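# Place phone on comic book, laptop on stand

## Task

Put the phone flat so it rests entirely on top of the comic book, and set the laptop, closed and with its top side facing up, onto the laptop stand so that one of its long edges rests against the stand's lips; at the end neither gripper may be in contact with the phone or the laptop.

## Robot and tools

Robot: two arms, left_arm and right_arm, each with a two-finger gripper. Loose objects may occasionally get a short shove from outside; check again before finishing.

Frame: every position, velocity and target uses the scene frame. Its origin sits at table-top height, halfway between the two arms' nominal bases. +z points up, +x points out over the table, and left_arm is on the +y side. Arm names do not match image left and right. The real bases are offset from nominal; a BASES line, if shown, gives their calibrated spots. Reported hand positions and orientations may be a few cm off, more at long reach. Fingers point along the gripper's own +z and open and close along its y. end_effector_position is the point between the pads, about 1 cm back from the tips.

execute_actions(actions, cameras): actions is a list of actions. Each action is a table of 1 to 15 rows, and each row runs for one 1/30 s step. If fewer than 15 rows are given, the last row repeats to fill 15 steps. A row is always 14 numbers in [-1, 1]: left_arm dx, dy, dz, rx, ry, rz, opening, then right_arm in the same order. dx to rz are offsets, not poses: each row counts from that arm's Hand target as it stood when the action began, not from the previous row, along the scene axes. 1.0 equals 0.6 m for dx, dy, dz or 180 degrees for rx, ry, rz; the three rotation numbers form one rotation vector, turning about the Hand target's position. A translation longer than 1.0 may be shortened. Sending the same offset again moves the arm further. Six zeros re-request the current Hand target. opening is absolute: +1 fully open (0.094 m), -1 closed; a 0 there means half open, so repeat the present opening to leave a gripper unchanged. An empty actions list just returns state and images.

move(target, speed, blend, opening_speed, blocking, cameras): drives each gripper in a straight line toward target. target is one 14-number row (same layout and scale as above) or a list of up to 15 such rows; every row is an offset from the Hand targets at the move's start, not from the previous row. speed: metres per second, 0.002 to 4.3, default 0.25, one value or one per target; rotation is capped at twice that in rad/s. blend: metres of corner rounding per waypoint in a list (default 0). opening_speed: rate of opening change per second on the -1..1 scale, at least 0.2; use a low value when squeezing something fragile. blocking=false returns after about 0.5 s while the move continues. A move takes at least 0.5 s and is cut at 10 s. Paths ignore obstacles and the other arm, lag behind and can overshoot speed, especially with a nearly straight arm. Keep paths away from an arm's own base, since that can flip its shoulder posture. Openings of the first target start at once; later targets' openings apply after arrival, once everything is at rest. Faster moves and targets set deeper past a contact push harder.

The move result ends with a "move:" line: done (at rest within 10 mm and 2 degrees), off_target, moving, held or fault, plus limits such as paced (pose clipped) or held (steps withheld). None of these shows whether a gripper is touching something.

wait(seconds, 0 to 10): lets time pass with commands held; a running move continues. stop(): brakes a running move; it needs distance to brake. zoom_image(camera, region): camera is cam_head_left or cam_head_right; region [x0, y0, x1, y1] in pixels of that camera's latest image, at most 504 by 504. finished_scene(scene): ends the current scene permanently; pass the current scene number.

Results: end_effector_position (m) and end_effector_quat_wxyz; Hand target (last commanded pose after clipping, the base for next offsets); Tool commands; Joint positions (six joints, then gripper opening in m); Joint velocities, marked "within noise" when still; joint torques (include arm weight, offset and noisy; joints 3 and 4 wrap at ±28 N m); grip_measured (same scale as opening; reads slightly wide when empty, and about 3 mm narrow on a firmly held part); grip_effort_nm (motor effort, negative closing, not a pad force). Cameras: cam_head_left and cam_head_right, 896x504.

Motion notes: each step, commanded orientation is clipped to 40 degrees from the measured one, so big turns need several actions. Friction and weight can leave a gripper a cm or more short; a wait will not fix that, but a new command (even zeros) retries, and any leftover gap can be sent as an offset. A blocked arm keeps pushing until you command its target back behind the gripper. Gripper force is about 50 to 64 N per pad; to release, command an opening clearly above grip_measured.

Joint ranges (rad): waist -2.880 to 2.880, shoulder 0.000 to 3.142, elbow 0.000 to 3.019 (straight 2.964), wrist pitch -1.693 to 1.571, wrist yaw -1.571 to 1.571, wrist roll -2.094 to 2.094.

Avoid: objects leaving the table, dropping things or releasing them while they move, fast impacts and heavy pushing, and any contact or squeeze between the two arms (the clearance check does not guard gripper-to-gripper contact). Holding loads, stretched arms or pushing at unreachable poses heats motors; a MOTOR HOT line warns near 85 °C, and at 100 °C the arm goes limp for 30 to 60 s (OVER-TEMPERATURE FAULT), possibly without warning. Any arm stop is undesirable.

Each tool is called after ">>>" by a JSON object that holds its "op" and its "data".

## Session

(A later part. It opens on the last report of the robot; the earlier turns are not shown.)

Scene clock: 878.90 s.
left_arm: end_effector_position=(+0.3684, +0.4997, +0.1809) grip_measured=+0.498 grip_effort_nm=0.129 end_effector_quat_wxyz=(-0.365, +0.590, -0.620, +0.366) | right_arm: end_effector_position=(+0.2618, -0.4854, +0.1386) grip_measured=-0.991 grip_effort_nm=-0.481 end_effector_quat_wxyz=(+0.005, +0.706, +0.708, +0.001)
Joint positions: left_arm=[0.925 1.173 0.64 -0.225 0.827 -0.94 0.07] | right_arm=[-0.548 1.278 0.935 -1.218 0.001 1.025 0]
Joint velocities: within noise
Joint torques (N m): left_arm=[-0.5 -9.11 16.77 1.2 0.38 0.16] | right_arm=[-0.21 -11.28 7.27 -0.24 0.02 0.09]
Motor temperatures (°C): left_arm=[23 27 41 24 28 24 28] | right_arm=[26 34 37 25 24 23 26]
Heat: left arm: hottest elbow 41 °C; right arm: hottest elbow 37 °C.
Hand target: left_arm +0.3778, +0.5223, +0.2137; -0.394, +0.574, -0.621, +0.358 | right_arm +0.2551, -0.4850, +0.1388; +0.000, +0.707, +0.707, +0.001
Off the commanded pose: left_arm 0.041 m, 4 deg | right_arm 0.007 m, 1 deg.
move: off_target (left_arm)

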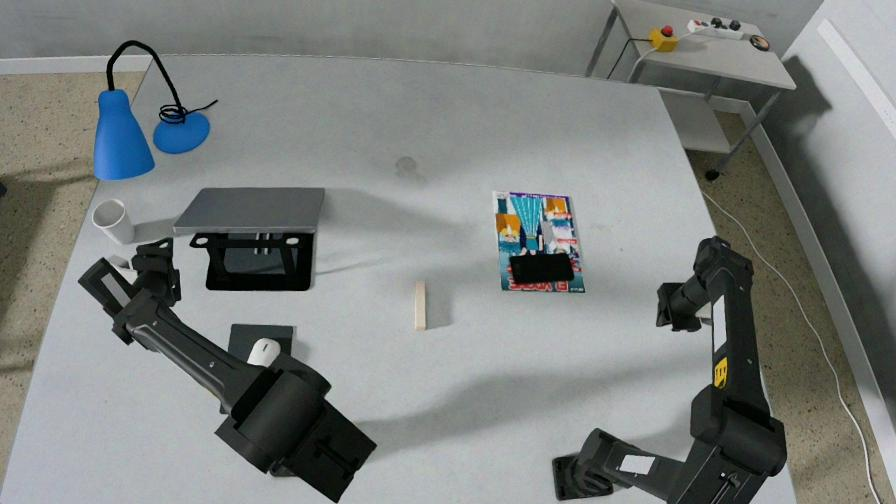

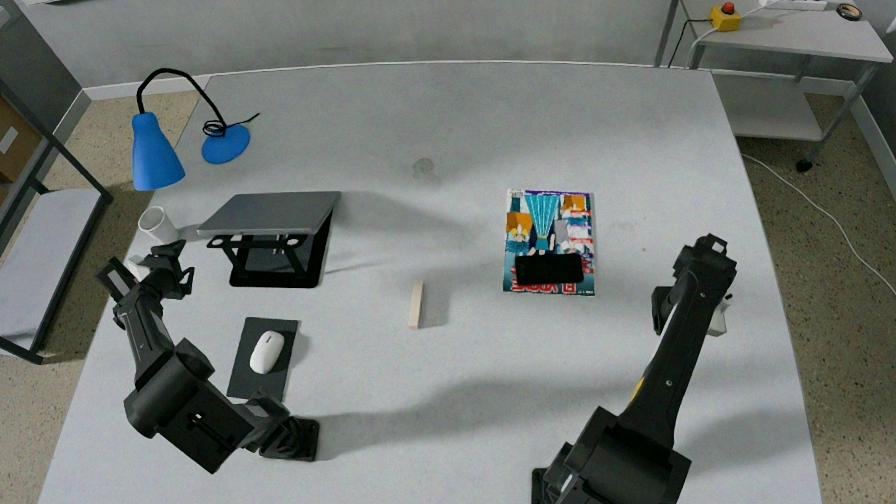

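>>> {"op": "move", "data": {"target": [[0.0,0.025,0.0,0,0,0,0.5,0,0,0,0,0,0,-1],[0.155,0.025,-0.04,0,0,0,0.5,0,0,0,0,0,0,-1]], "speed": 0.07}}

>>> {"op": "zoom_image", "data": {"camera": "cam_head_left", "region": [90, 170, 280, 310]}}

>>> {"op": "zoom_image", "data": {"camera": "cam_head_right", "region": [110, 170, 300, 310]}}

Scene clock: 887.40 s.
left_arm: end_effector_position=(+0.4467, +0.5221, +0.1606) grip_measured=+0.498 grip_effort_nm=0.129 end_effector_quat_wxyz=(-0.366, +0.595, -0.620, +0.357) | right_arm: end_effector_position=(+0.2618, -0.4854, +0.1386) grip_measured=-0.991 grip_effort_nm=-0.486 end_effector_quat_wxyz=(+0.005, +0.706, +0.708, +0.001)
Joint positions: left_arm=[0.787 1.39 0.756 -0.041 0.701 -1.062 0.07] | right_arm=[-0.548 1.278 0.935 -1.218 0.001 1.025 0]
Joint velocities: within noise
Joint torques (N m): left_arm=[-2.49 -11.11 15.97 2.29 0.12 -0.03] | right_arm=[-0.15 -11.28 7.25 -0.25 0.02 0.09]
Motor temperatures (°C): left_arm=[23 26 43 24 28 24 28] | right_arm=[26 34 37 25 24 23 26]
Heat: left arm: hottest elbow 43 °C; right arm: hottest elbow 37 °C.
Hand target: left_arm +0.4709, +0.5373, +0.1897; -0.394, +0.574, -0.621, +0.358 | right_arm +0.2551, -0.4850, +0.1388; +0.000, +0.707, +0.707, +0.001
Off the commanded pose: left_arm 0.041 m, 4 deg | right_arm 0.007 m, 1 deg.
move: off_target (left_arm)

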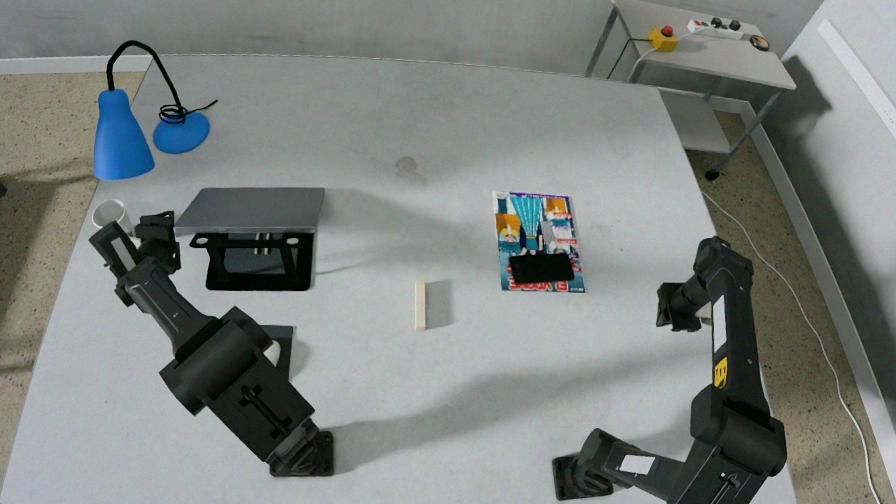

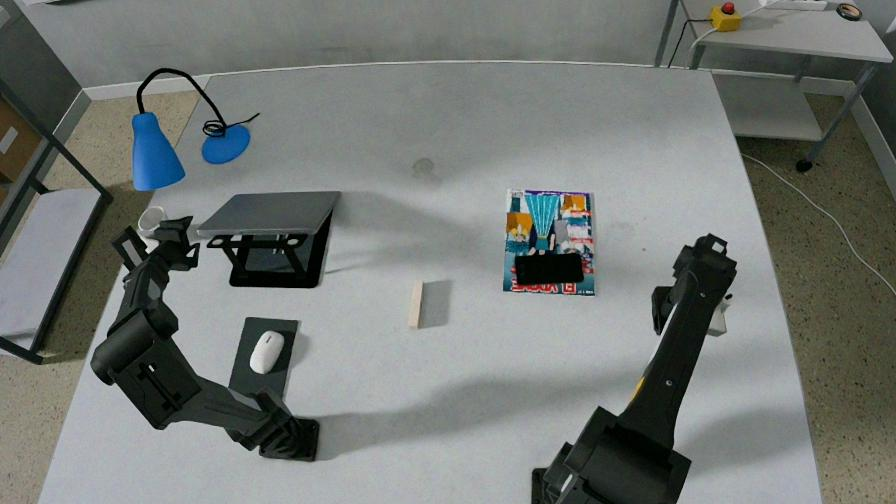

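Scaled by 2.653.

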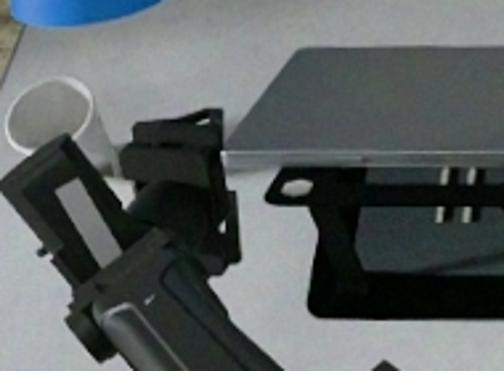

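Scaled by 2.653.

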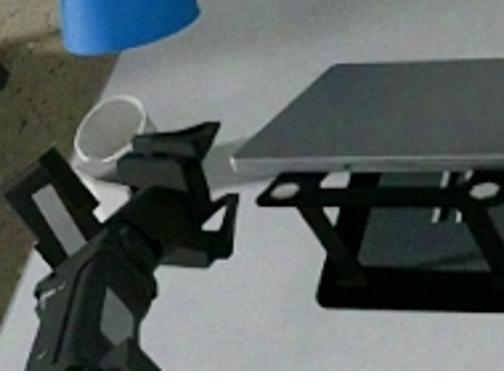

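>>> {"op": "move", "data": {"target": [[0.005,0.03,0.0,0,0,0,0.5,0,0,0,0,0,0,-1],[0.02,0.03,-0.075,0,0,0,0.5,0,0,0,0,0,0,-1]], "speed": 0.06}}

>>> {"op": "zoom_image", "data": {"camera": "cam_head_left", "region": [90, 170, 280, 310]}}

>>> {"op": "zoom_image", "data": {"camera": "cam_head_right", "region": [110, 170, 300, 310]}}

Scene clock: 893.10 s.
left_arm: end_effector_position=(+0.4700, +0.5455, +0.1307) grip_measured=+0.498 grip_effort_nm=0.129 end_effector_quat_wxyz=(-0.376, +0.587, -0.621, +0.359) | right_arm: end_effector_position=(+0.2618, -0.4854, +0.1386) grip_measured=-0.991 grip_effort_nm=-0.481 end_effector_quat_wxyz=(+0.005, +0.706, +0.708, +0.001)
Joint positions: left_arm=[0.787 1.534 0.797 0.088 0.707 -1.062 0.07] | right_arm=[-0.548 1.278 0.935 -1.218 0.001 1.025 0]
Joint velocities: within noise
Joint torques (N m): left_arm=[-2.14 -13.45 12.21 2.07 0.04 0.03] | right_arm=[-0.15 -11.28 7.27 -0.25 0.03 0.09]
Motor temperatures (°C): left_arm=[23 26 43 24 28 24 28] | right_arm=[26 34 37 25 24 23 26]
Heat: left arm: hottest elbow 43 °C; right arm: hottest elbow 37 °C.
Hand target: left_arm +0.4829, +0.5552, +0.1448; -0.394, +0.574, -0.621, +0.358 | right_arm +0.2551, -0.4850, +0.1388; +0.000, +0.707, +0.707, +0.001
Off the commanded pose: left_arm 0.021 m, 3 deg | right_arm 0.007 m, 1 deg.
move: off_target (left_arm)

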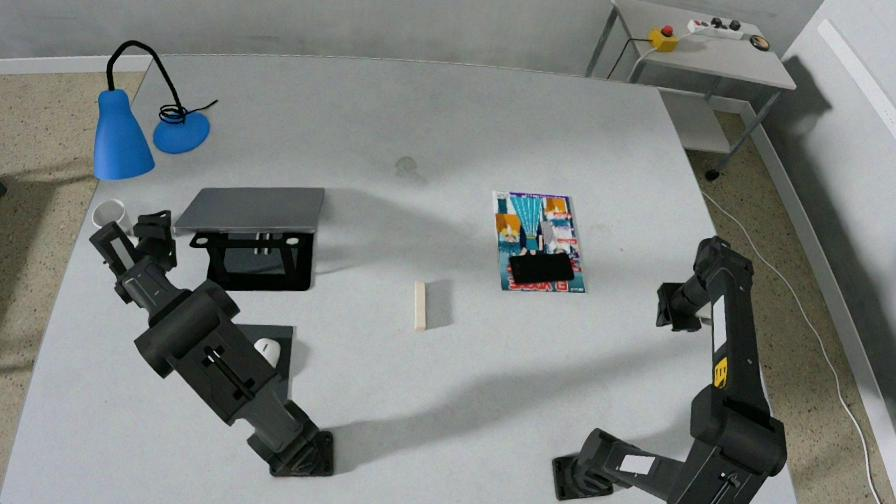

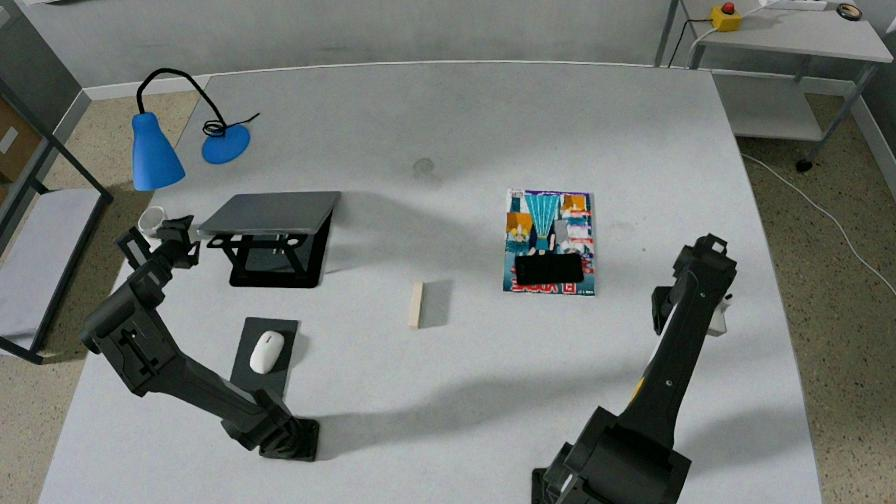

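Scaled by 2.653.

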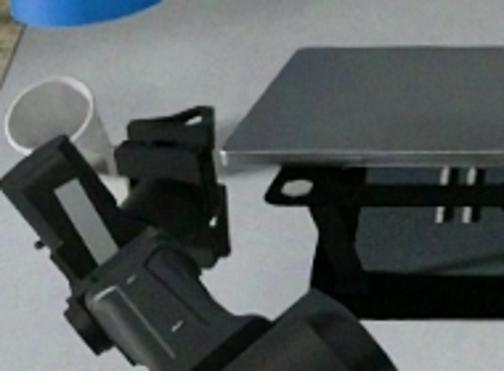

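Scaled by 2.653.

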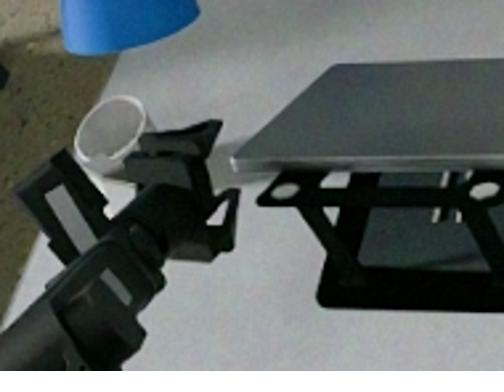

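>>> {"op": "move", "data": {"target": [[0.0,-0.045,0.0,0,0,0,0.5,0,0,0,0,0,0,-1]], "speed": 0.06}}

>>> {"op": "zoom_image", "data": {"camera": "cam_head_left", "region": [90, 170, 280, 310]}}

>>> {"op": "zoom_image", "data": {"camera": "cam_head_right", "region": [110, 170, 300, 310]}}

Scene clock: 898.40 s.
left_arm: end_effector_position=(+0.4803, +0.5346, +0.1344) grip_measured=+0.498 grip_effort_nm=0.134 end_effector_quat_wxyz=(+0.383, -0.584, +0.621, -0.356) | right_arm: end_effector_position=(+0.2618, -0.4854, +0.1386) grip_measured=-0.991 grip_effort_nm=-0.481 end_effector_quat_wxyz=(+0.005, +0.706, +0.708, +0.001)
Joint positions: left_arm=[0.748 1.524 0.787 0.121 0.67 -1.088 0.07] | right_arm=[-0.548 1.278 0.935 -1.218 0.001 1.025 0]
Joint velocities: within noise
Joint torques (N m): left_arm=[-2.96 -15.68 8.12 2.44 0.03 -0.01] | right_arm=[-0.32 -11.28 7.27 -0.25 0.02 0.08]
Motor temperatures (°C): left_arm=[23 26 43 24 28 24 28] | right_arm=[26 34 37 25 24 23 26]
Heat: left arm: hottest elbow 43 °C; right arm: hottest elbow 37 °C.
Hand target: left_arm +0.4829, +0.5283, +0.1448; -0.395, +0.574, -0.621, +0.358 | right_arm +0.2551, -0.4850, +0.1388; +0.000, +0.707, +0.707, +0.001
Off the commanded pose: left_arm 0.012 m, 2 deg | right_arm 0.007 m, 1 deg.
move: off_target (left_arm)

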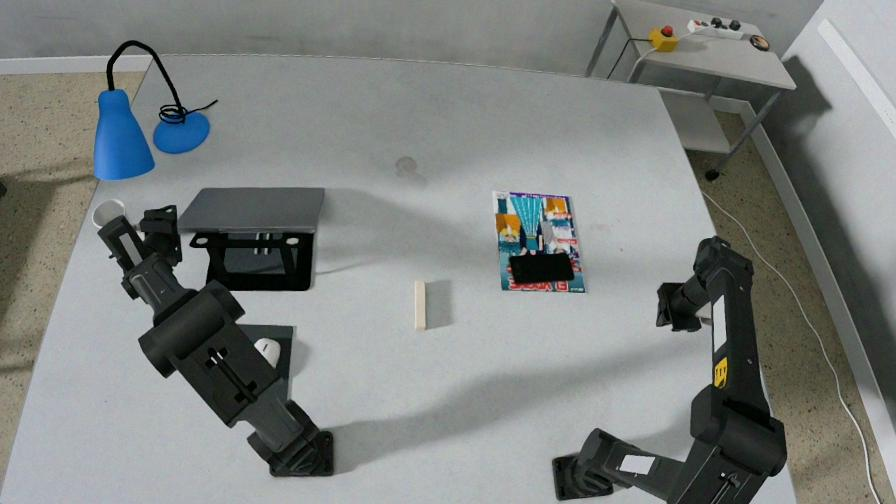

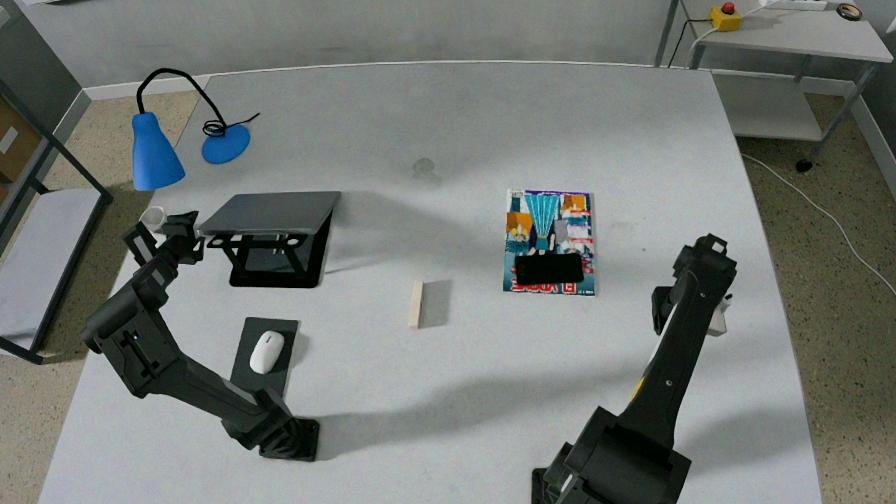

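Scaled by 2.653.

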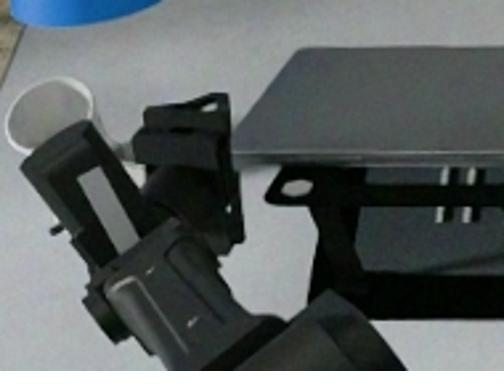

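Scaled by 2.653.

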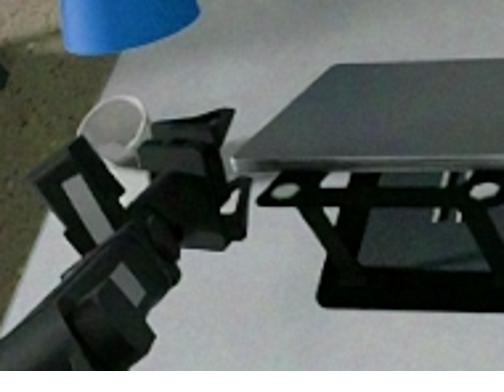

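>>> {"op": "move", "data": {"target": [[-0.015,-0.028,-0.005,0,0,0,0.5,0,0,0,0,0,0,-1]], "speed": 0.06}}

>>> {"op": "zoom_image", "data": {"camera": "cam_head_left", "region": [90, 170, 280, 310]}}

>>> {"op": "zoom_image", "data": {"camera": "cam_head_right", "region": [110, 170, 300, 310]}}

Scene clock: 901.70 s.
left_arm: end_effector_position=(+0.4710, +0.5186, +0.1320) grip_measured=+0.498 grip_effort_nm=0.129 end_effector_quat_wxyz=(+0.384, -0.584, +0.621, -0.355) | right_arm: end_effector_position=(+0.2618, -0.4854, +0.1386) grip_measured=-0.991 grip_effort_nm=-0.486 end_effector_quat_wxyz=(+0.005, +0.706, +0.708, +0.001)
Joint positions: left_arm=[0.735 1.487 0.734 0.144 0.657 -1.098 0.07] | right_arm=[-0.548 1.278 0.935 -1.218 0.001 1.025 0]
Joint velocities: within noise
Joint torques (N m): left_arm=[-2.08 -14.33 8.1 2.36 0.11 -0.05] | right_arm=[-0.21 -11.28 7.25 -0.21 0.02 0.09]
Motor temperatures (°C): left_arm=[22 26 42 24 28 24 28] | right_arm=[26 34 37 25 24 23 26]
Heat: left arm: hottest elbow 42 °C; right arm: hottest elbow 37 °C.
Hand target: left_arm +0.4738, +0.5116, +0.1417; -0.394, +0.574, -0.621, +0.358 | right_arm +0.2551, -0.4850, +0.1388; +0.000, +0.707, +0.707, +0.001
Off the commanded pose: left_arm 0.012 m, 2 deg | right_arm 0.007 m, 1 deg.
move: off_target (left_arm)

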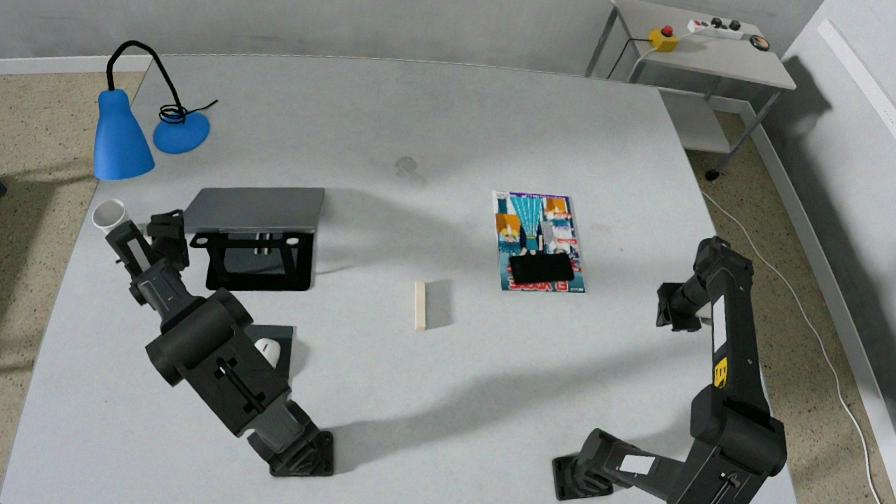

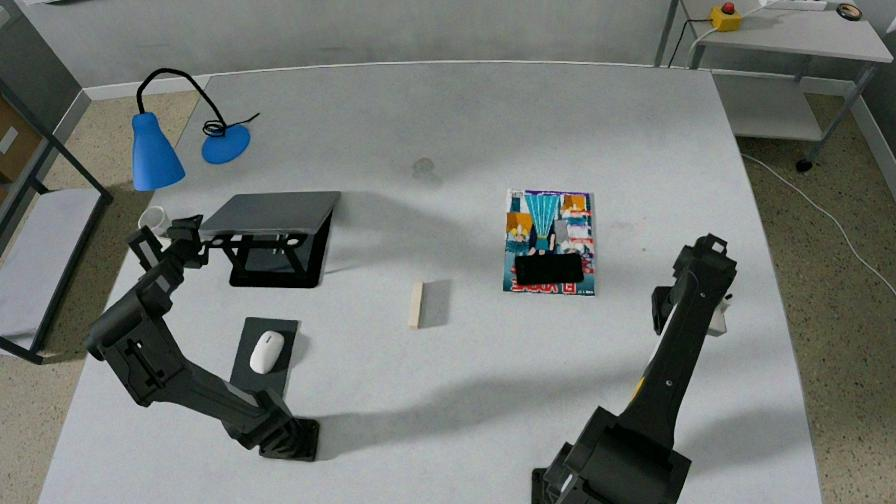

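Scaled by 2.653.

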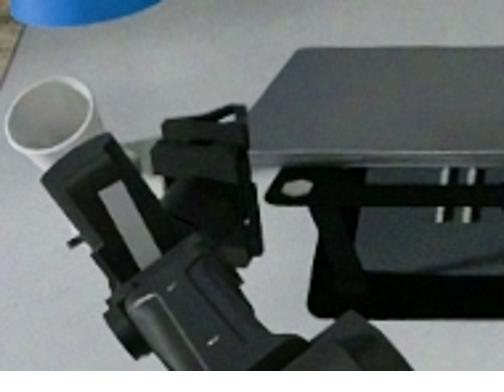

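Scaled by 2.653.

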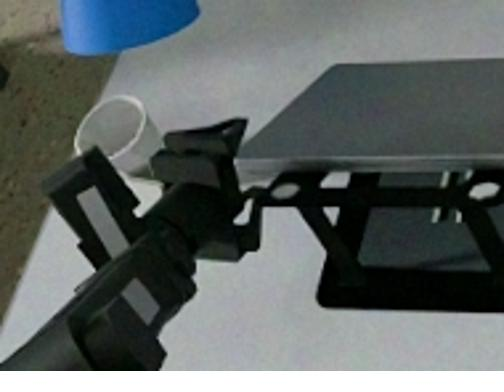

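>>> {"op": "move", "data": {"target": [[0.0,0.005,-0.005,0,0,0,-0.9,0,0,0,0,0,0,-1]], "opening_speed": 0.5, "cameras": []}}

>>> {"op": "move", "data": {"target": [[0.03,0.0,0.13,0,0,0,-0.9,0,0,0,0,0,0,-1]], "speed": 0.05}}

>>> {"op": "zoom_image", "data": {"camera": "cam_head_left", "region": [150, 170, 340, 310]}}

>>> {"op": "zoom_image", "data": {"camera": "cam_head_right", "region": [170, 170, 360, 310]}}

Scene clock: 909.70 s.
left_arm: end_effector_position=(+0.4687, +0.5182, +0.1284) grip_measured=-0.643 grip_effort_nm=-1.004 end_effector_quat_wxyz=(-0.382, +0.592, -0.616, +0.354) | right_arm: end_effector_position=(+0.2618, -0.4854, +0.1386) grip_measured=-0.991 grip_effort_nm=-0.481 end_effector_quat_wxyz=(+0.005, +0.706, +0.708, +0.001)
Joint positions: left_arm=[0.735 1.487 0.725 0.15 0.648 -1.112 0.017] | right_arm=[-0.548 1.278 0.935 -1.218 0.001 1.025 0]
Joint velocities: within noise
Joint torques (N m): left_arm=[-2.08 -14.1 9.11 2.54 0.58 0.14] | right_arm=[-0.26 -11.28 7.25 -0.24 0.02 0.09]
Motor temperatures (°C): left_arm=[22 26 41 24 28 24 28] | right_arm=[26 34 37 25 24 23 26]
Heat: left arm: hottest elbow 41 °C; right arm: hottest elbow 37 °C.
Hand target: left_arm +0.4738, +0.5146, +0.1387; -0.394, +0.574, -0.621, +0.358 | right_arm +0.2551, -0.4850, +0.1388; +0.000, +0.707, +0.707, +0.001
Off the commanded pose: left_arm 0.012 m, 3 deg | right_arm 0.007 m, 1 deg.
move: off_target (left_arm)
No camera images: "cameras" was empty.

Scene clock: 911.83 s.
left_arm: end_effector_position=(+0.4576, +0.5037, +0.1400) grip_measured=-0.649 grip_effort_nm=-1.009 end_effector_quat_wxyz=(-0.338, +0.619, -0.620, +0.343) | right_arm: end_effector_position=(+0.2618, -0.4854, +0.1386) grip_measured=-0.991 grip_effort_nm=-0.491 end_effector_quat_wxyz=(+0.005, +0.706, +0.708, +0.001)
Joint positions: left_arm=[0.722 1.408 0.748 -0.06 0.62 -1.107 0.016] | right_arm=[-0.548 1.278 0.935 -1.218 0.001 1.025 0]
Joint velocities: within noise
Joint torques (N m): left_arm=[-2.61 -16.85 18.66 1.39 0.88 -0.11] | right_arm=[-0.15 -11.34 7.27 -0.25 0.02 0.09]
Motor temperatures (°C): left_arm=[22 26 41 24 28 24 28] | right_arm=[26 34 37 25 24 23 26]
Heat: left arm: hottest elbow 41 °C; right arm: hottest elbow 37 °C.
Hand target: left_arm +0.4918, +0.5145, +0.2167; -0.394, +0.574, -0.621, +0.358 | right_arm +0.2551, -0.4850, +0.1388; +0.000, +0.707, +0.707, +0.001
Off the commanded pose: left_arm 0.085 m, 8 deg | right_arm 0.007 m, 1 deg.
move: off_target (left_arm)

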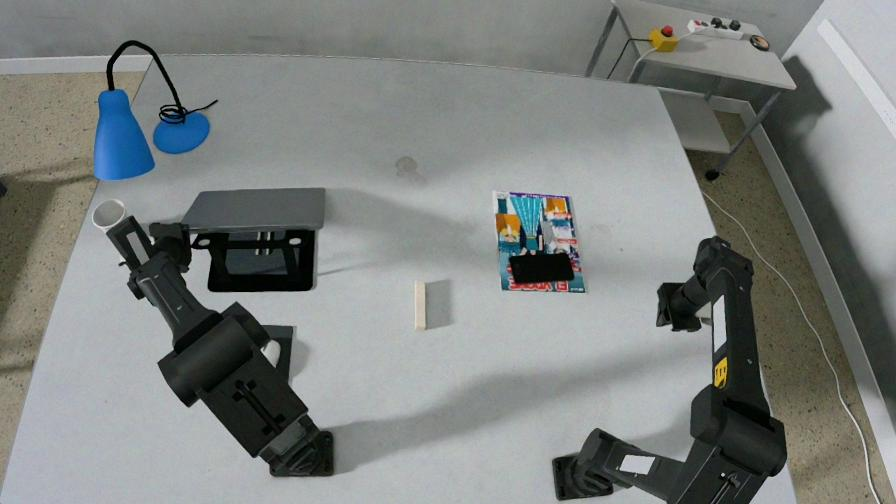

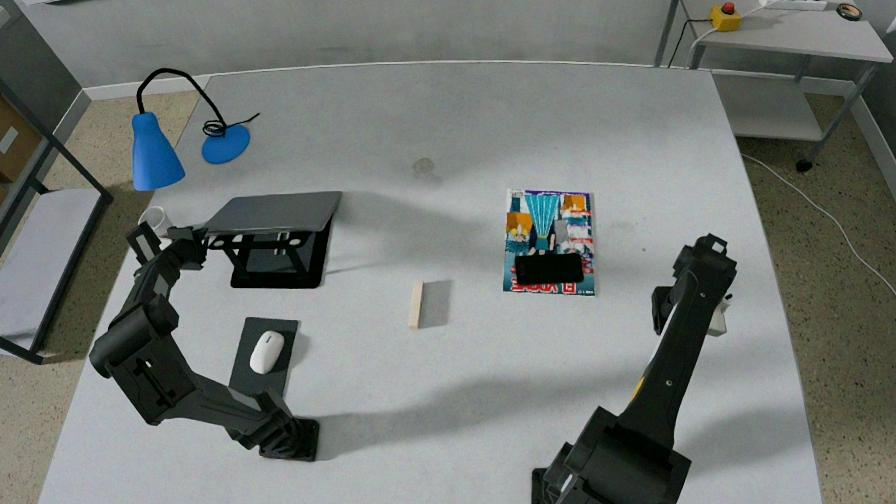

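Scaled by 2.653.

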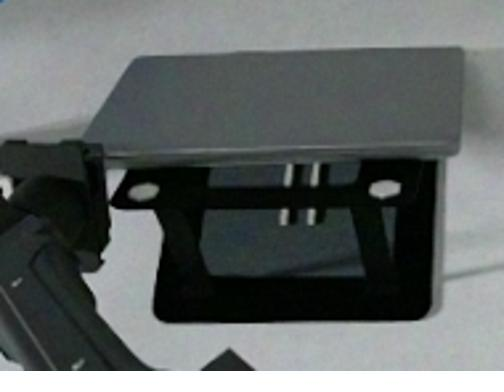

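Scaled by 2.653.

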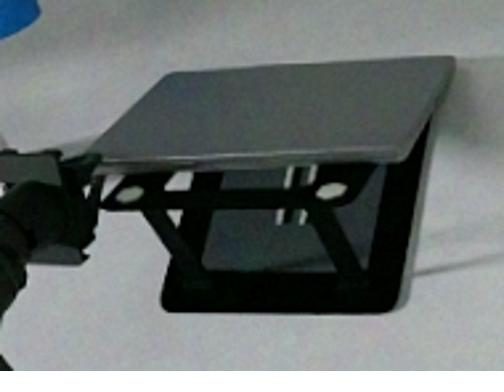

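>>> {"op": "move", "data": {"target": [[0.0,0.0,0.1,0,0,0,-0.9,0,0,0,0,0,0,-1]], "speed": 0.05}}

>>> {"op": "zoom_image", "data": {"camera": "cam_head_left", "region": [150, 170, 340, 310]}}

>>> {"op": "zoom_image", "data": {"camera": "cam_head_right", "region": [170, 170, 360, 310]}}

Scene clock: 916.40 s.
left_arm: end_effector_position=(+0.4515, +0.4880, +0.1667) grip_measured=-0.649 grip_effort_nm=-1.004 end_effector_quat_wxyz=(-0.303, +0.631, -0.627, +0.342) | right_arm: end_effector_position=(+0.2618, -0.4854, +0.1386) grip_measured=-0.991 grip_effort_nm=-0.486 end_effector_quat_wxyz=(+0.005, +0.706, +0.708, +0.001)
Joint positions: left_arm=[0.705 1.332 0.797 -0.261 0.616 -1.101 0.016] | right_arm=[-0.548 1.278 0.935 -1.218 0.001 1.025 0]
Joint velocities: within noise
Joint torques (N m): left_arm=[-1.73 -17.67 22.89 1.98 1 -0.16] | right_arm=[-0.26 -11.28 7.28 -0.24 0.02 0.08]
Motor temperatures (°C): left_arm=[23 26 42 24 28 24 28] | right_arm=[26 34 37 25 24 23 26]
Heat: left arm: hottest elbow 42 °C; right arm: hottest elbow 37 °C.
Hand target: left_arm +0.4918, +0.5144, +0.2767; -0.394, +0.574, -0.621, +0.358 | right_arm +0.2551, -0.4850, +0.1388; +0.000, +0.707, +0.707, +0.001
Off the commanded pose: left_arm 0.120 m, 12 deg | right_arm 0.007 m, 1 deg.
move: off_target (left_arm)

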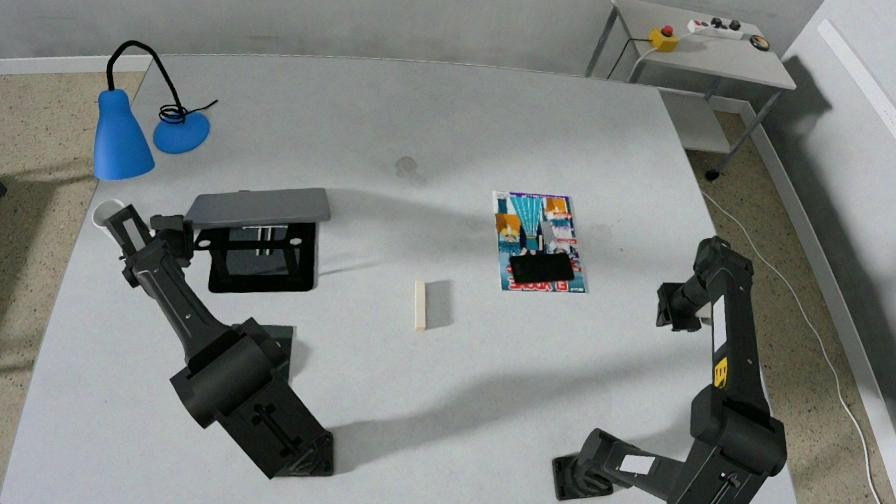

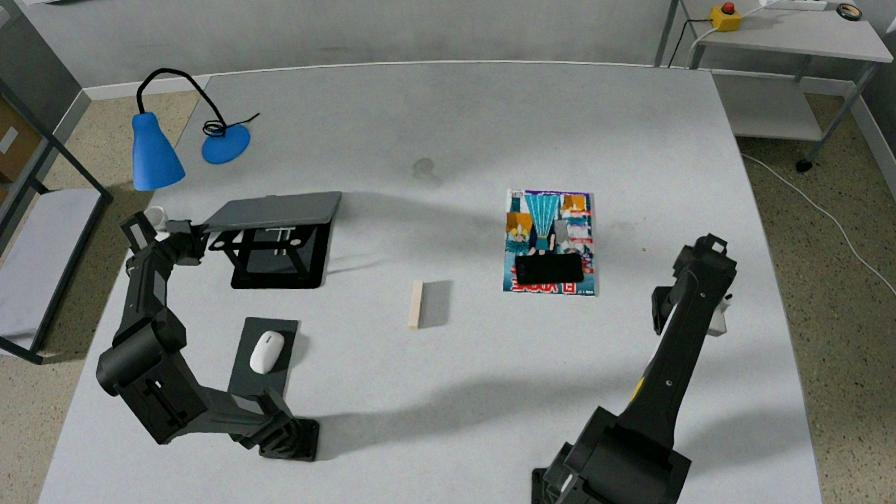

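Scaled by 2.653.

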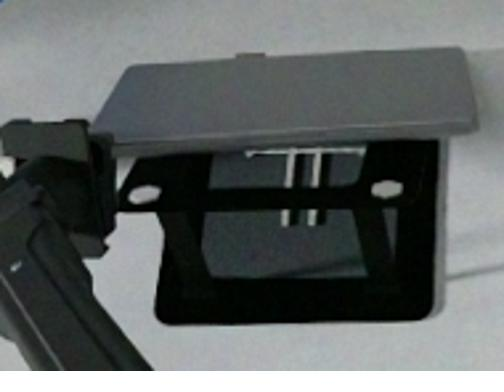

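Scaled by 2.653.

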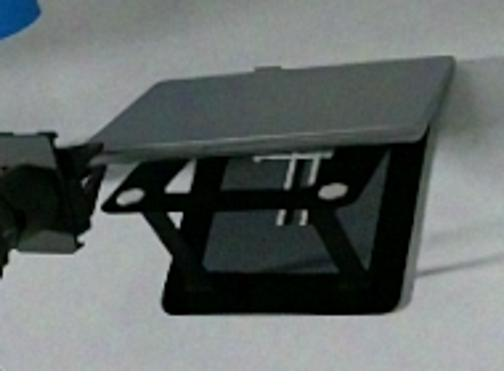

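>>> {"op": "move", "data": {"target": [[-0.07,0.0,0.02,0,0,-0.03,-0.9,0,0,0,0,0,0,-1]], "speed": 0.05}}

>>> {"op": "zoom_image", "data": {"camera": "cam_head_left", "region": [150, 170, 340, 310]}}

>>> {"op": "zoom_image", "data": {"camera": "cam_head_right", "region": [170, 170, 360, 310]}}

Scene clock: 921.60 s.
left_arm: end_effector_position=(+0.4233, +0.4755, +0.1832) grip_measured=-0.649 grip_effort_nm=-1.009 end_effector_quat_wxyz=(+0.279, -0.599, +0.649, -0.376) | right_arm: end_effector_position=(+0.2618, -0.4854, +0.1386) grip_measured=-0.991 grip_effort_nm=-0.481 end_effector_quat_wxyz=(+0.005, +0.706, +0.708, +0.001)
Joint positions: left_arm=[0.77 1.274 0.797 -0.41 0.761 -0.975 0.016] | right_arm=[-0.548 1.278 0.935 -1.218 0.001 1.025 0]
Joint velocities: within noise
Joint torques (N m): left_arm=[0.26 -15.79 23.31 1.63 1.39 0.11] | right_arm=[-0.26 -11.22 7.25 -0.25 0.02 0.09]
Motor temperatures (°C): left_arm=[22 27 45 24 28 24 28] | right_arm=[26 34 37 25 24 23 26]
Heat: left arm: hottest elbow 45 °C; right arm: hottest elbow 37 °C.
Hand target: left_arm +0.4498, +0.5144, +0.2888; -0.377, +0.544, -0.648, +0.377 | right_arm +0.2551, -0.4850, +0.1388; +0.000, +0.707, +0.707, +0.001
Off the commanded pose: left_arm 0.116 m, 13 deg | right_arm 0.007 m, 1 deg.
move: off_target (left_arm)

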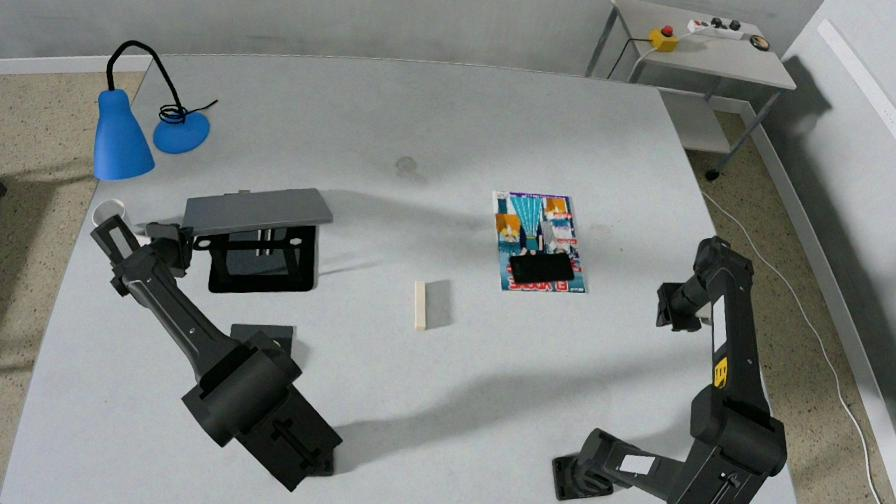

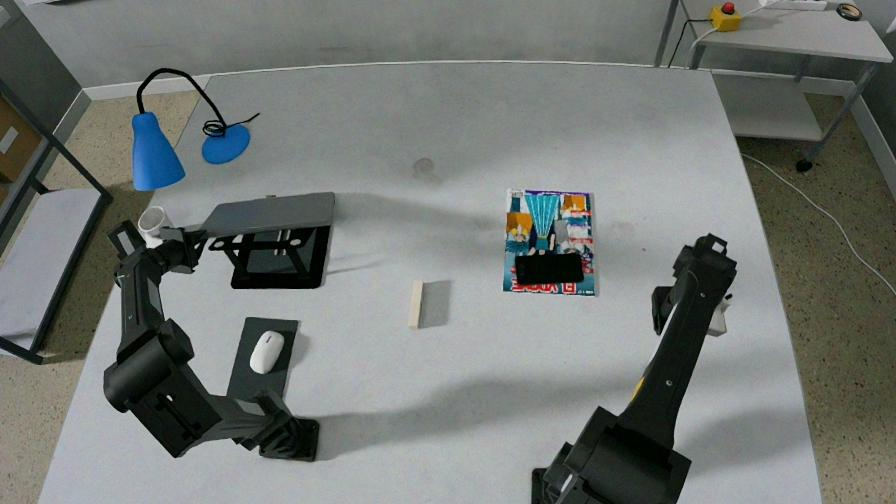

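Scaled by 2.653.

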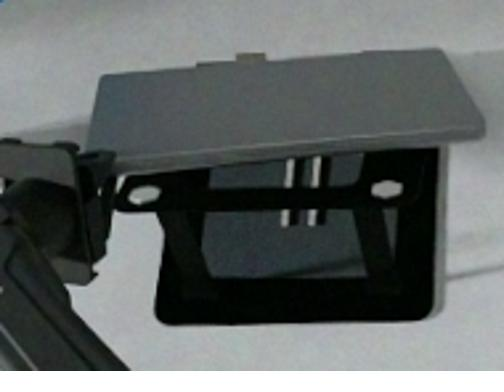

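Scaled by 2.653.

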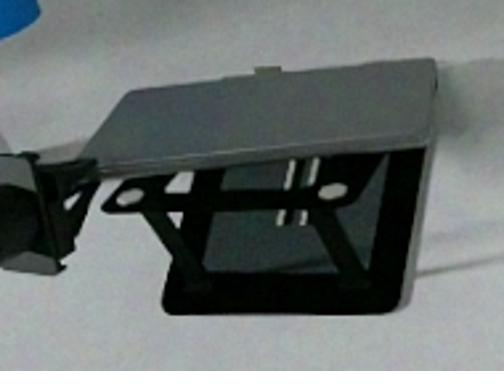

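>>> {"op": "move", "data": {"target": [[-0.02,-0.02,0.01,0,0,-0.08,-0.9,0,0,0,0,0,0,-1]], "speed": 0.05}}

>>> {"op": "zoom_image", "data": {"camera": "cam_head_left", "region": [150, 170, 340, 310]}}

>>> {"op": "zoom_image", "data": {"camera": "cam_head_right", "region": [170, 170, 360, 310]}}

Scene clock: 930.63 s.
left_arm: end_effector_position=(+0.4133, +0.4677, +0.2102) grip_measured=-0.649 grip_effort_nm=-1.009 end_effector_quat_wxyz=(+0.250, -0.505, +0.710, -0.422) | right_arm: end_effector_position=(+0.2618, -0.4854, +0.1386) grip_measured=-0.991 grip_effort_nm=-0.481 end_effector_quat_wxyz=(+0.005, +0.706, +0.708, +0.001)
Joint positions: left_arm=[0.826 1.319 0.92 -0.72 0.956 -0.619 0.016] | right_arm=[-0.548 1.278 0.935 -1.218 0.001 1.025 0]
Joint velocities: within noise
Joint torques (N m): left_arm=[0.62 -14.86 23.19 0.87 2.21 0.06] | right_arm=[-0.15 -11.22 7.27 -0.25 0.02 0.09]
Motor temperatures (°C): left_arm=[23 27 49 24 30 24 29] | right_arm=[26 34 37 25 24 23 26]
Heat: left arm: hottest elbow 49 °C; right arm: hottest elbow 37 °C.
Hand target: left_arm +0.4379, +0.5025, +0.2948; +0.327, -0.459, +0.711, -0.421 | right_arm +0.2551, -0.4850, +0.1388; +0.000, +0.707, +0.707, +0.001
Off the commanded pose: left_arm 0.095 m, 10 deg | right_arm 0.007 m, 1 deg.
move: off_target (left_arm)

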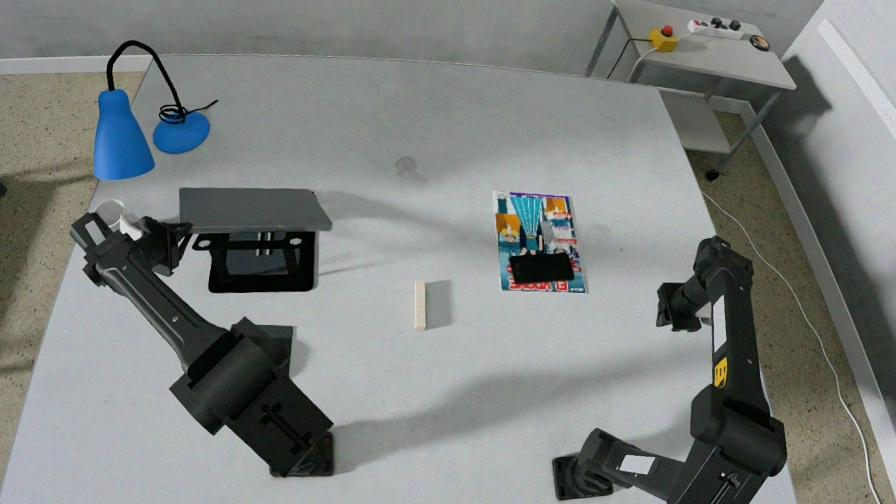

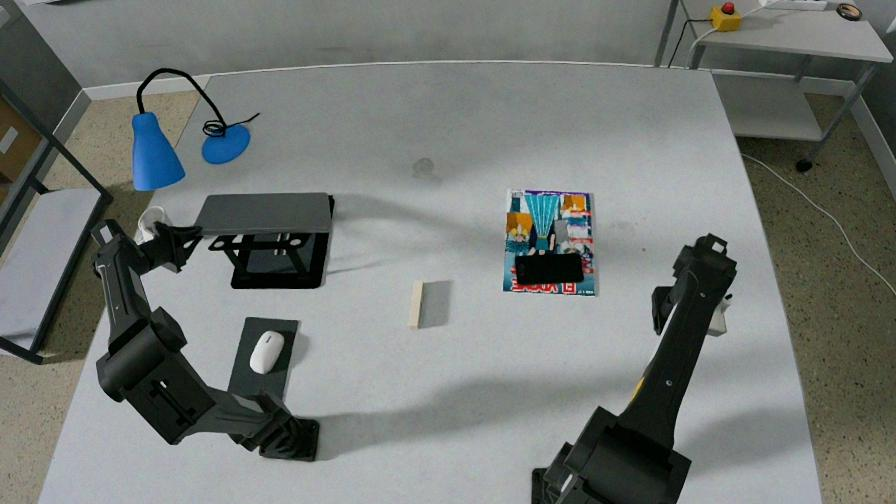

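Scaled by 2.653.

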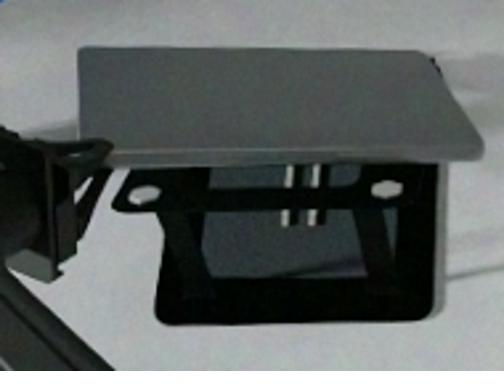

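Scaled by 2.653.

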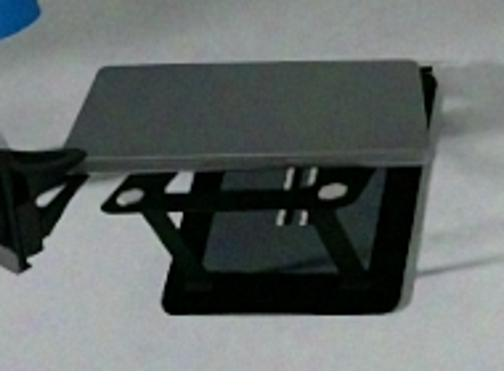

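>>> {"op": "move", "data": {"target": [[-0.08,-0.02,0.0,0,0,0,-0.9,0,0,0,0,0,0,-1]], "speed": 0.05}}

>>> {"op": "zoom_image", "data": {"camera": "cam_head_left", "region": [150, 170, 340, 310]}}

>>> {"op": "zoom_image", "data": {"camera": "cam_head_right", "region": [170, 170, 360, 310]}}

Scene clock: 936.37 s.
left_arm: end_effector_position=(+0.3853, +0.4729, +0.2196) grip_measured=-0.649 grip_effort_nm=-1.009 end_effector_quat_wxyz=(+0.253, -0.502, +0.709, -0.426) | right_arm: end_effector_position=(+0.2618, -0.4854, +0.1386) grip_measured=-0.991 grip_effort_nm=-0.481 end_effector_quat_wxyz=(+0.005, +0.706, +0.708, +0.001)
Joint positions: left_arm=[0.896 1.287 0.92 -0.84 0.994 -0.506 0.016] | right_arm=[-0.548 1.278 0.935 -1.218 0.001 1.025 0]
Joint velocities: within noise
Joint torques (N m): left_arm=[-0.21 -17.38 18.19 0.85 2.32 0.12] | right_arm=[-0.21 -11.28 7.28 -0.27 0.02 0.09]
Motor temperatures (°C): left_arm=[23 27 51 24 32 24 29] | right_arm=[26 34 37 25 24 23 26]
Heat: left arm: hottest elbow 51 °C; right arm: hottest elbow 37 °C.
Hand target: left_arm +0.3898, +0.4905, +0.2947; +0.327, -0.459, +0.711, -0.421 | right_arm +0.2551, -0.4850, +0.1388; +0.000, +0.707, +0.707, +0.001
Off the commanded pose: left_arm 0.077 m, 10 deg | right_arm 0.007 m, 1 deg.
move: off_target (left_arm)

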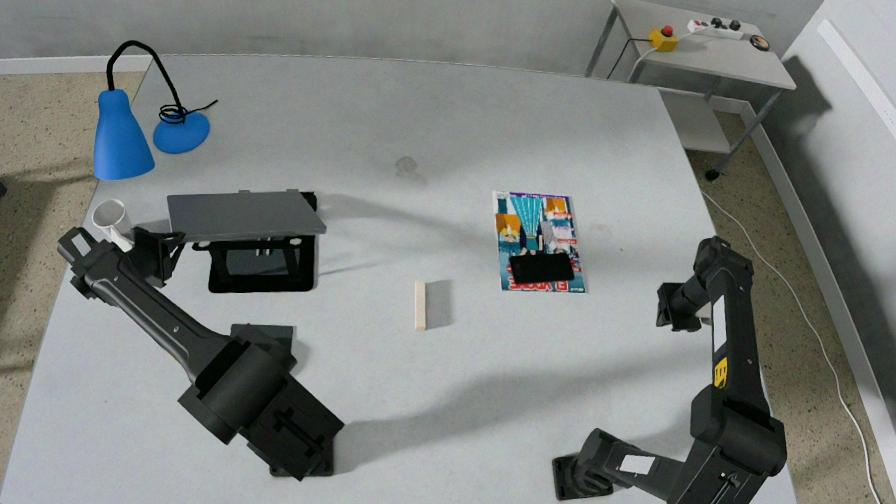

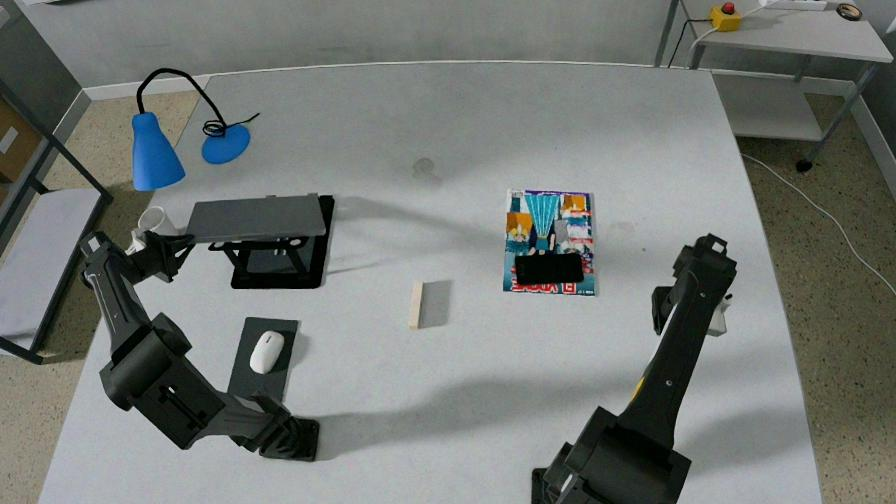

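Scaled by 2.653.

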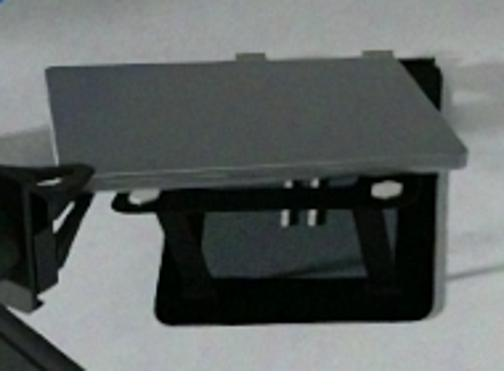

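Scaled by 2.653.

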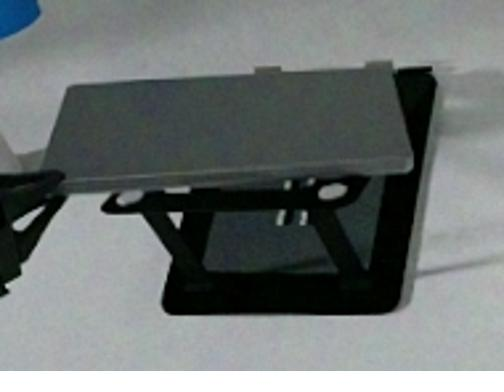

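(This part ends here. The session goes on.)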